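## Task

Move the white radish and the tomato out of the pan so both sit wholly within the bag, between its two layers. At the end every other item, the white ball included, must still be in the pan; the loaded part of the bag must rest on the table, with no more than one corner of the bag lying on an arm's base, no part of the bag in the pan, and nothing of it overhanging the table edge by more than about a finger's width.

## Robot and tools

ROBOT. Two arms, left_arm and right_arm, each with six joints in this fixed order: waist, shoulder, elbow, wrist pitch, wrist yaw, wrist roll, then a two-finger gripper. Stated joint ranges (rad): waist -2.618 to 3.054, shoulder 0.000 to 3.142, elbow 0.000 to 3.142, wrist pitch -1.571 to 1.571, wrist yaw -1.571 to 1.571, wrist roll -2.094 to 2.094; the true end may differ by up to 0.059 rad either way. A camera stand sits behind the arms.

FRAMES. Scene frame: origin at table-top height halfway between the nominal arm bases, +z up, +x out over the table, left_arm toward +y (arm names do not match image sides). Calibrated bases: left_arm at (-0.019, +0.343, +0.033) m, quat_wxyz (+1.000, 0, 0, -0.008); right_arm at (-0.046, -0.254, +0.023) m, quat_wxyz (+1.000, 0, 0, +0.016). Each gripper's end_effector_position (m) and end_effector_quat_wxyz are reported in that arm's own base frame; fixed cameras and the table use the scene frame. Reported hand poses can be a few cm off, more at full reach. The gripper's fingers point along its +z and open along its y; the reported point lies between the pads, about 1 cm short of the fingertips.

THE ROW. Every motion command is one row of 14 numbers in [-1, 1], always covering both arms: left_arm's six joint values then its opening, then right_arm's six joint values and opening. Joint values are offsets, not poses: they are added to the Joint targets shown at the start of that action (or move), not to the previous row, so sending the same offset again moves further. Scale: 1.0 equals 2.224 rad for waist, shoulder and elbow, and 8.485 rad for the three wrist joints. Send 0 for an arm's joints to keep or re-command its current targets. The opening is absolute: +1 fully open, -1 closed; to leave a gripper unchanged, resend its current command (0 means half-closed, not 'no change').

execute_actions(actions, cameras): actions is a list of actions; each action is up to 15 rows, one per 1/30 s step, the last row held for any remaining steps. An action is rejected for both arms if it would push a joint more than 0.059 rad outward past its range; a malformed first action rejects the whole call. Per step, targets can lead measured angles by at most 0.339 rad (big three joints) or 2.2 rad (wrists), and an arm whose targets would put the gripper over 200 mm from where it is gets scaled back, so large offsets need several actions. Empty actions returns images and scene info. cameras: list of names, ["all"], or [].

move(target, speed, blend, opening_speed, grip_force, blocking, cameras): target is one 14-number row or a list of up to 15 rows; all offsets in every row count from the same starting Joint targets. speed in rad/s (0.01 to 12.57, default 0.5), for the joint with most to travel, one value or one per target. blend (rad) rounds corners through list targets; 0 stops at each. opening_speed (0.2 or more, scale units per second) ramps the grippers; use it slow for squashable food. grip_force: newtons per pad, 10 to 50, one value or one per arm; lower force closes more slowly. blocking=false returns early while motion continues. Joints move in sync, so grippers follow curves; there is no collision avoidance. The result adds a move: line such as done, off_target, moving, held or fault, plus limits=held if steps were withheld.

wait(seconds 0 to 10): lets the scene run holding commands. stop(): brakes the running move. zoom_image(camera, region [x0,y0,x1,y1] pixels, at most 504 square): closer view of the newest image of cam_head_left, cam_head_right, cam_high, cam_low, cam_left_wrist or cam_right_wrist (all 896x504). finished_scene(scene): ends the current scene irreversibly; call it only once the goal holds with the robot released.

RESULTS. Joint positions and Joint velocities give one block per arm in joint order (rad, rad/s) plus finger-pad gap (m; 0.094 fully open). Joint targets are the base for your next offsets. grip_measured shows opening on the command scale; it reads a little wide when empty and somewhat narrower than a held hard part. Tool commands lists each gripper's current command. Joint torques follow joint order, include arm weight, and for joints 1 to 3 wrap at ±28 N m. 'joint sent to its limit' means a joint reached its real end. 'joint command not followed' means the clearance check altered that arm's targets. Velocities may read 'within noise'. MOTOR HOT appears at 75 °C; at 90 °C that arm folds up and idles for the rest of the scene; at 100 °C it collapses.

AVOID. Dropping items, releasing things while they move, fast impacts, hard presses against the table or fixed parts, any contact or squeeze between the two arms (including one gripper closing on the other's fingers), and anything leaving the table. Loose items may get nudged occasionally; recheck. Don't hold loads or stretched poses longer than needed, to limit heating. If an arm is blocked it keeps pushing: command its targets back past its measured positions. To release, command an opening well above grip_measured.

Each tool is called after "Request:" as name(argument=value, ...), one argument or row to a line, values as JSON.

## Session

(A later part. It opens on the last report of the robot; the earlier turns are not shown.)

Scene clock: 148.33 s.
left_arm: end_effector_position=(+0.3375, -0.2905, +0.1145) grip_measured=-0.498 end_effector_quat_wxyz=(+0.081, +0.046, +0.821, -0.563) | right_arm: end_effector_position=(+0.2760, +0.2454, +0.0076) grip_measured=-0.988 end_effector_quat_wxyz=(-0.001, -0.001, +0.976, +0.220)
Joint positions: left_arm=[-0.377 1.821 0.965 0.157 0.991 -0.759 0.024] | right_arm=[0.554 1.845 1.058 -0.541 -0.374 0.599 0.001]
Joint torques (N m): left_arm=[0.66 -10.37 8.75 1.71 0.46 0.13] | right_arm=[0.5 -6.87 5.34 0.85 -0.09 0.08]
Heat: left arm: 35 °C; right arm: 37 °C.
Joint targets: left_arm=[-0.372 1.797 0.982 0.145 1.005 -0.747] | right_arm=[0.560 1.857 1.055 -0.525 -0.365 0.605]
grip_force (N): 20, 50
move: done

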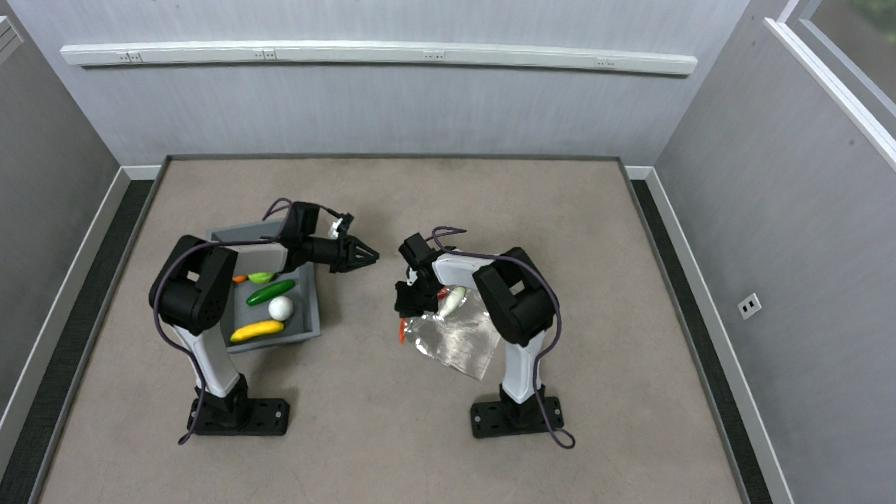

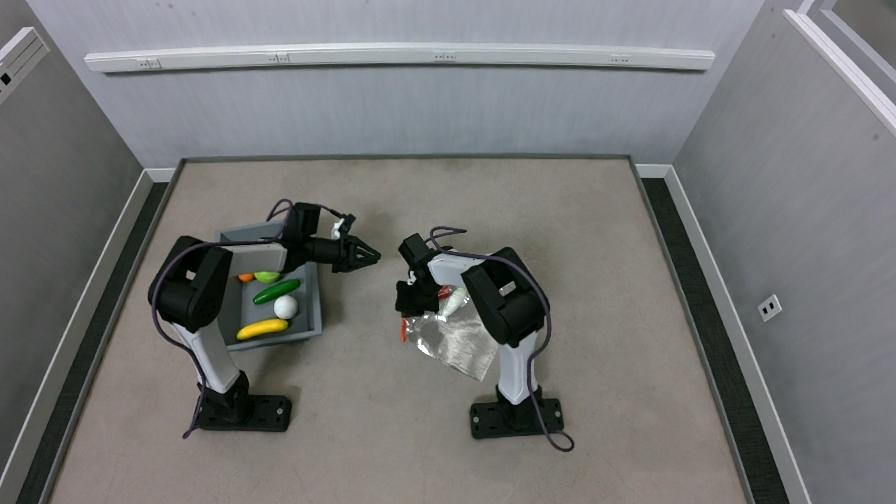

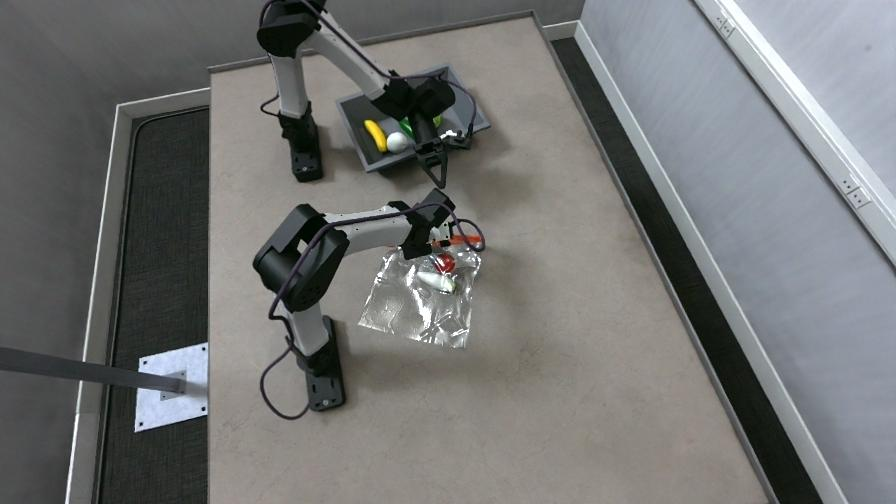

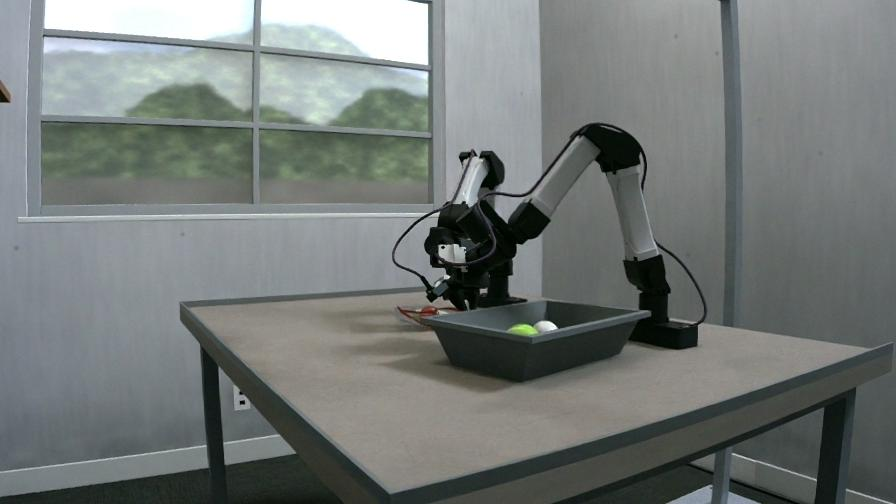

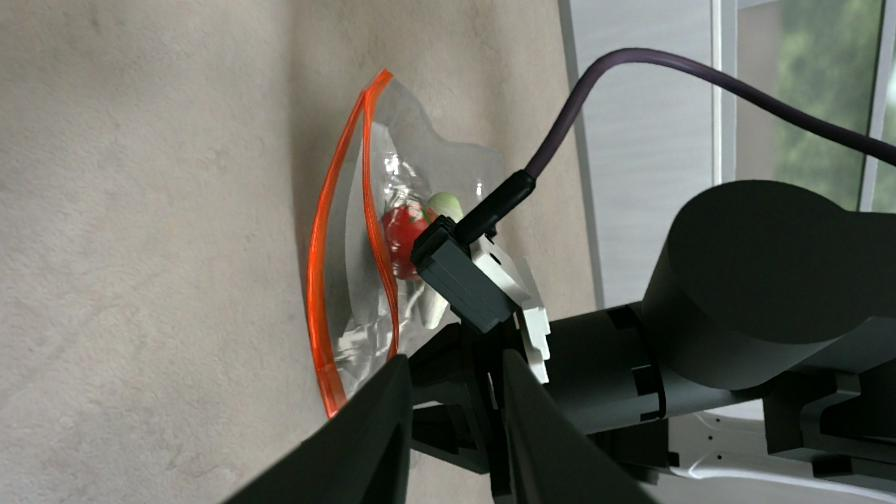

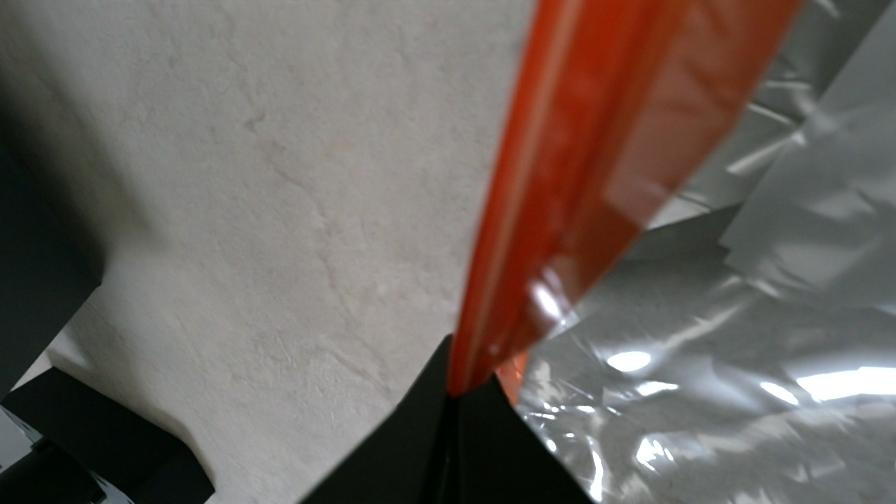

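Request:
move(
  target=[
    [0,0,0,0,0,0,-0.5,0,0,0,0,0,0,-0.4],
    [0,0,0,0,0,0,-0.5,-0.058,-0.0953,0.1021,-0.0576,-0.0034,-0.016,-0.4],
    [0,0,0,0,0,0,-0.5,-0.25,-0.0953,0.1021,-0.0576,-0.0034,-0.016,-0.4],
  ],
  speed=[0.3,0.25,0.6],
  opening_speed=0.6,
  cameras=["all"],
)

Request:
zoom_image(
  camera="cam_low",
  region=[340, 220, 520, 350],
)

Request:
zoom_image(
  camera="cam_high",
  region=[320, 160, 520, 370],
)

Request:
zoom_image(
  camera="cam_head_left",
  region=[350, 240, 530, 400],
)

Scene clock: 153.70 s.
left_arm: end_effector_position=(+0.3375, -0.2905, +0.1145) grip_measured=-0.498 end_effector_quat_wxyz=(+0.081, +0.046, +0.821, -0.563) | right_arm: end_effector_position=(+0.3286, +0.0674, +0.0968) grip_measured=-0.401 end_effector_quat_wxyz=(+0.019, +0.216, +0.955, +0.203)
Joint positions: left_arm=[-0.377 1.821 0.965 0.157 0.991 -0.759 0.024] | right_arm=[0.004 1.681 1.256 -1.01 -0.389 0.477 0.028]
Joint torques (N m): left_arm=[0.61 -10.36 8.69 1.72 0.46 0.13] | right_arm=[0.03 -10.18 8.61 0.48 -0.25 -0.05]
Heat: left arm: 36 °C; right arm: 38 °C.
Joint targets: left_arm=[-0.372 1.797 0.982 0.145 1.005 -0.747] | right_arm=[0.004 1.645 1.282 -1.014 -0.394 0.470]
grip_force (N): 20, 50
move: off_target (right_arm); right_arm: the shoulder is farthest, 0.036 rad from its target

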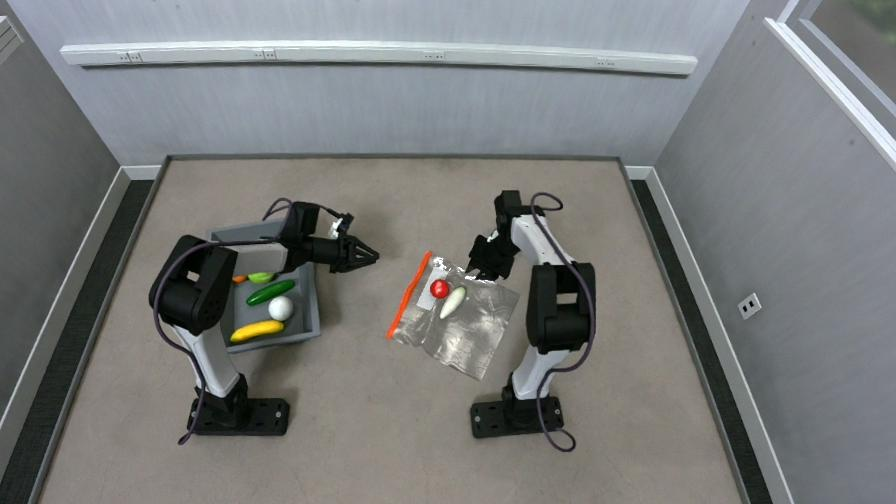

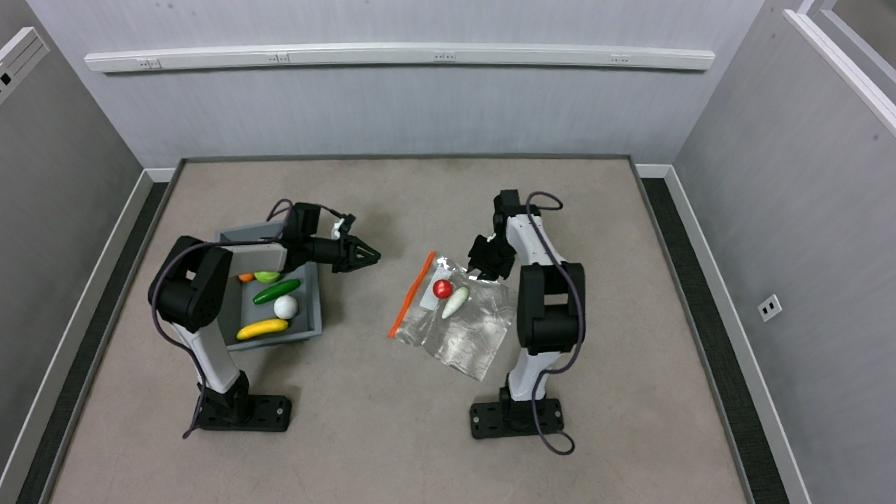

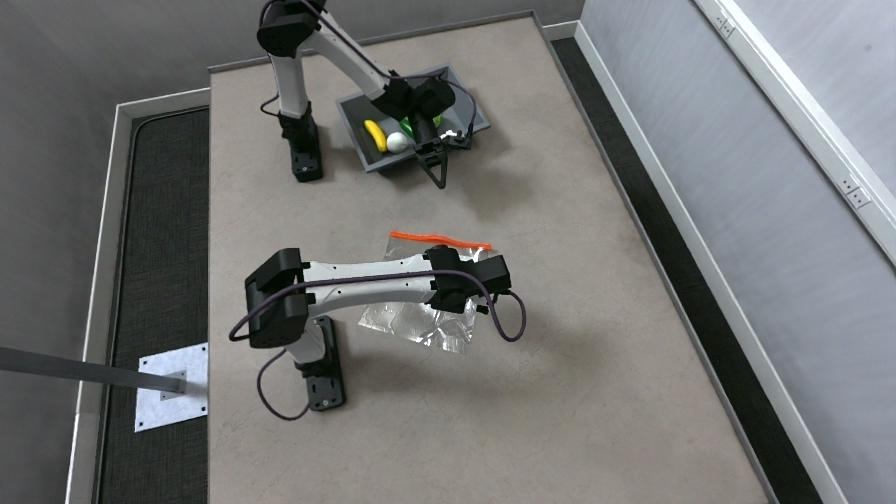

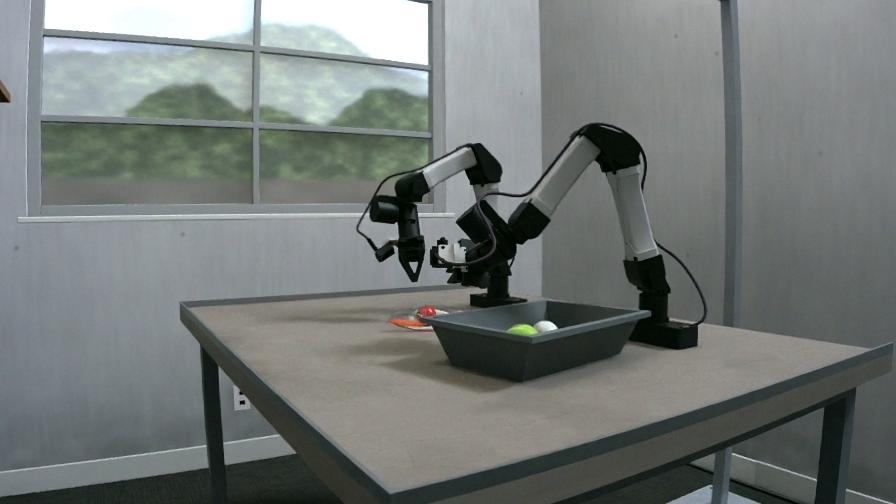

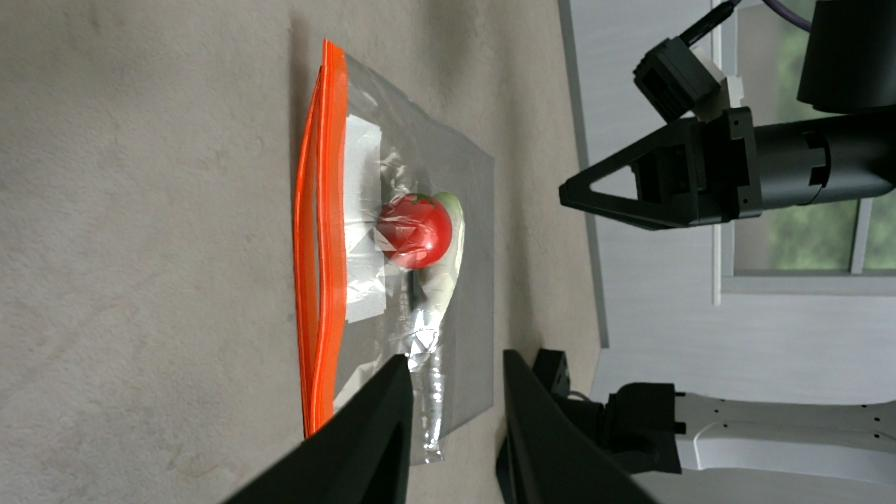

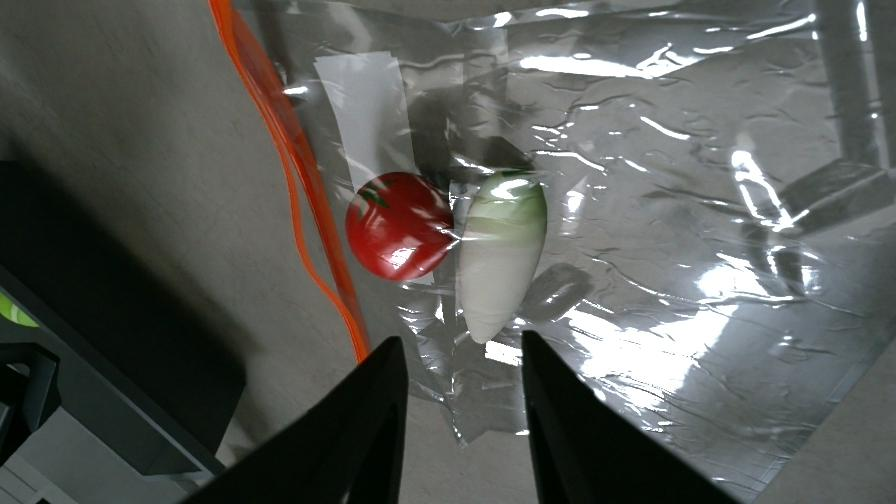

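Scaled by 2.800 from the camera's 896x504 image, which has a finer 1280x720 frame.

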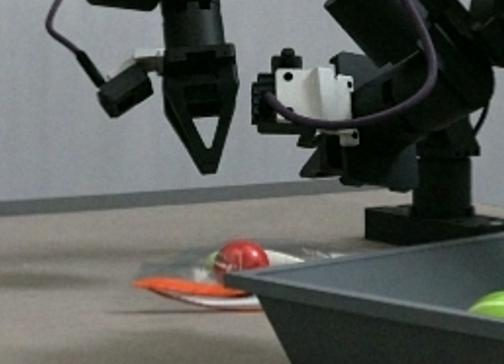

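Scaled by 2.400 from the camera's 896x504 image, which has a finer 1280x720 frame.

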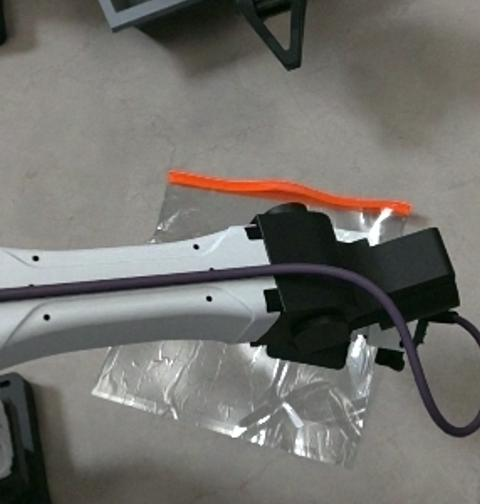

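Scaled by 2.800 from the camera's 896x504 image, which has a finer 1280x720 frame.

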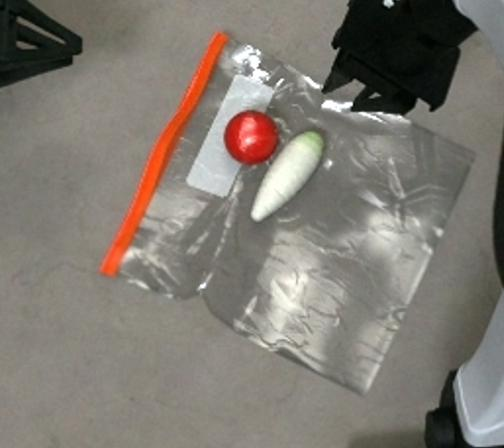

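Request:
finished_scene(
  scene=1,
)

The scene is finished: the task was done.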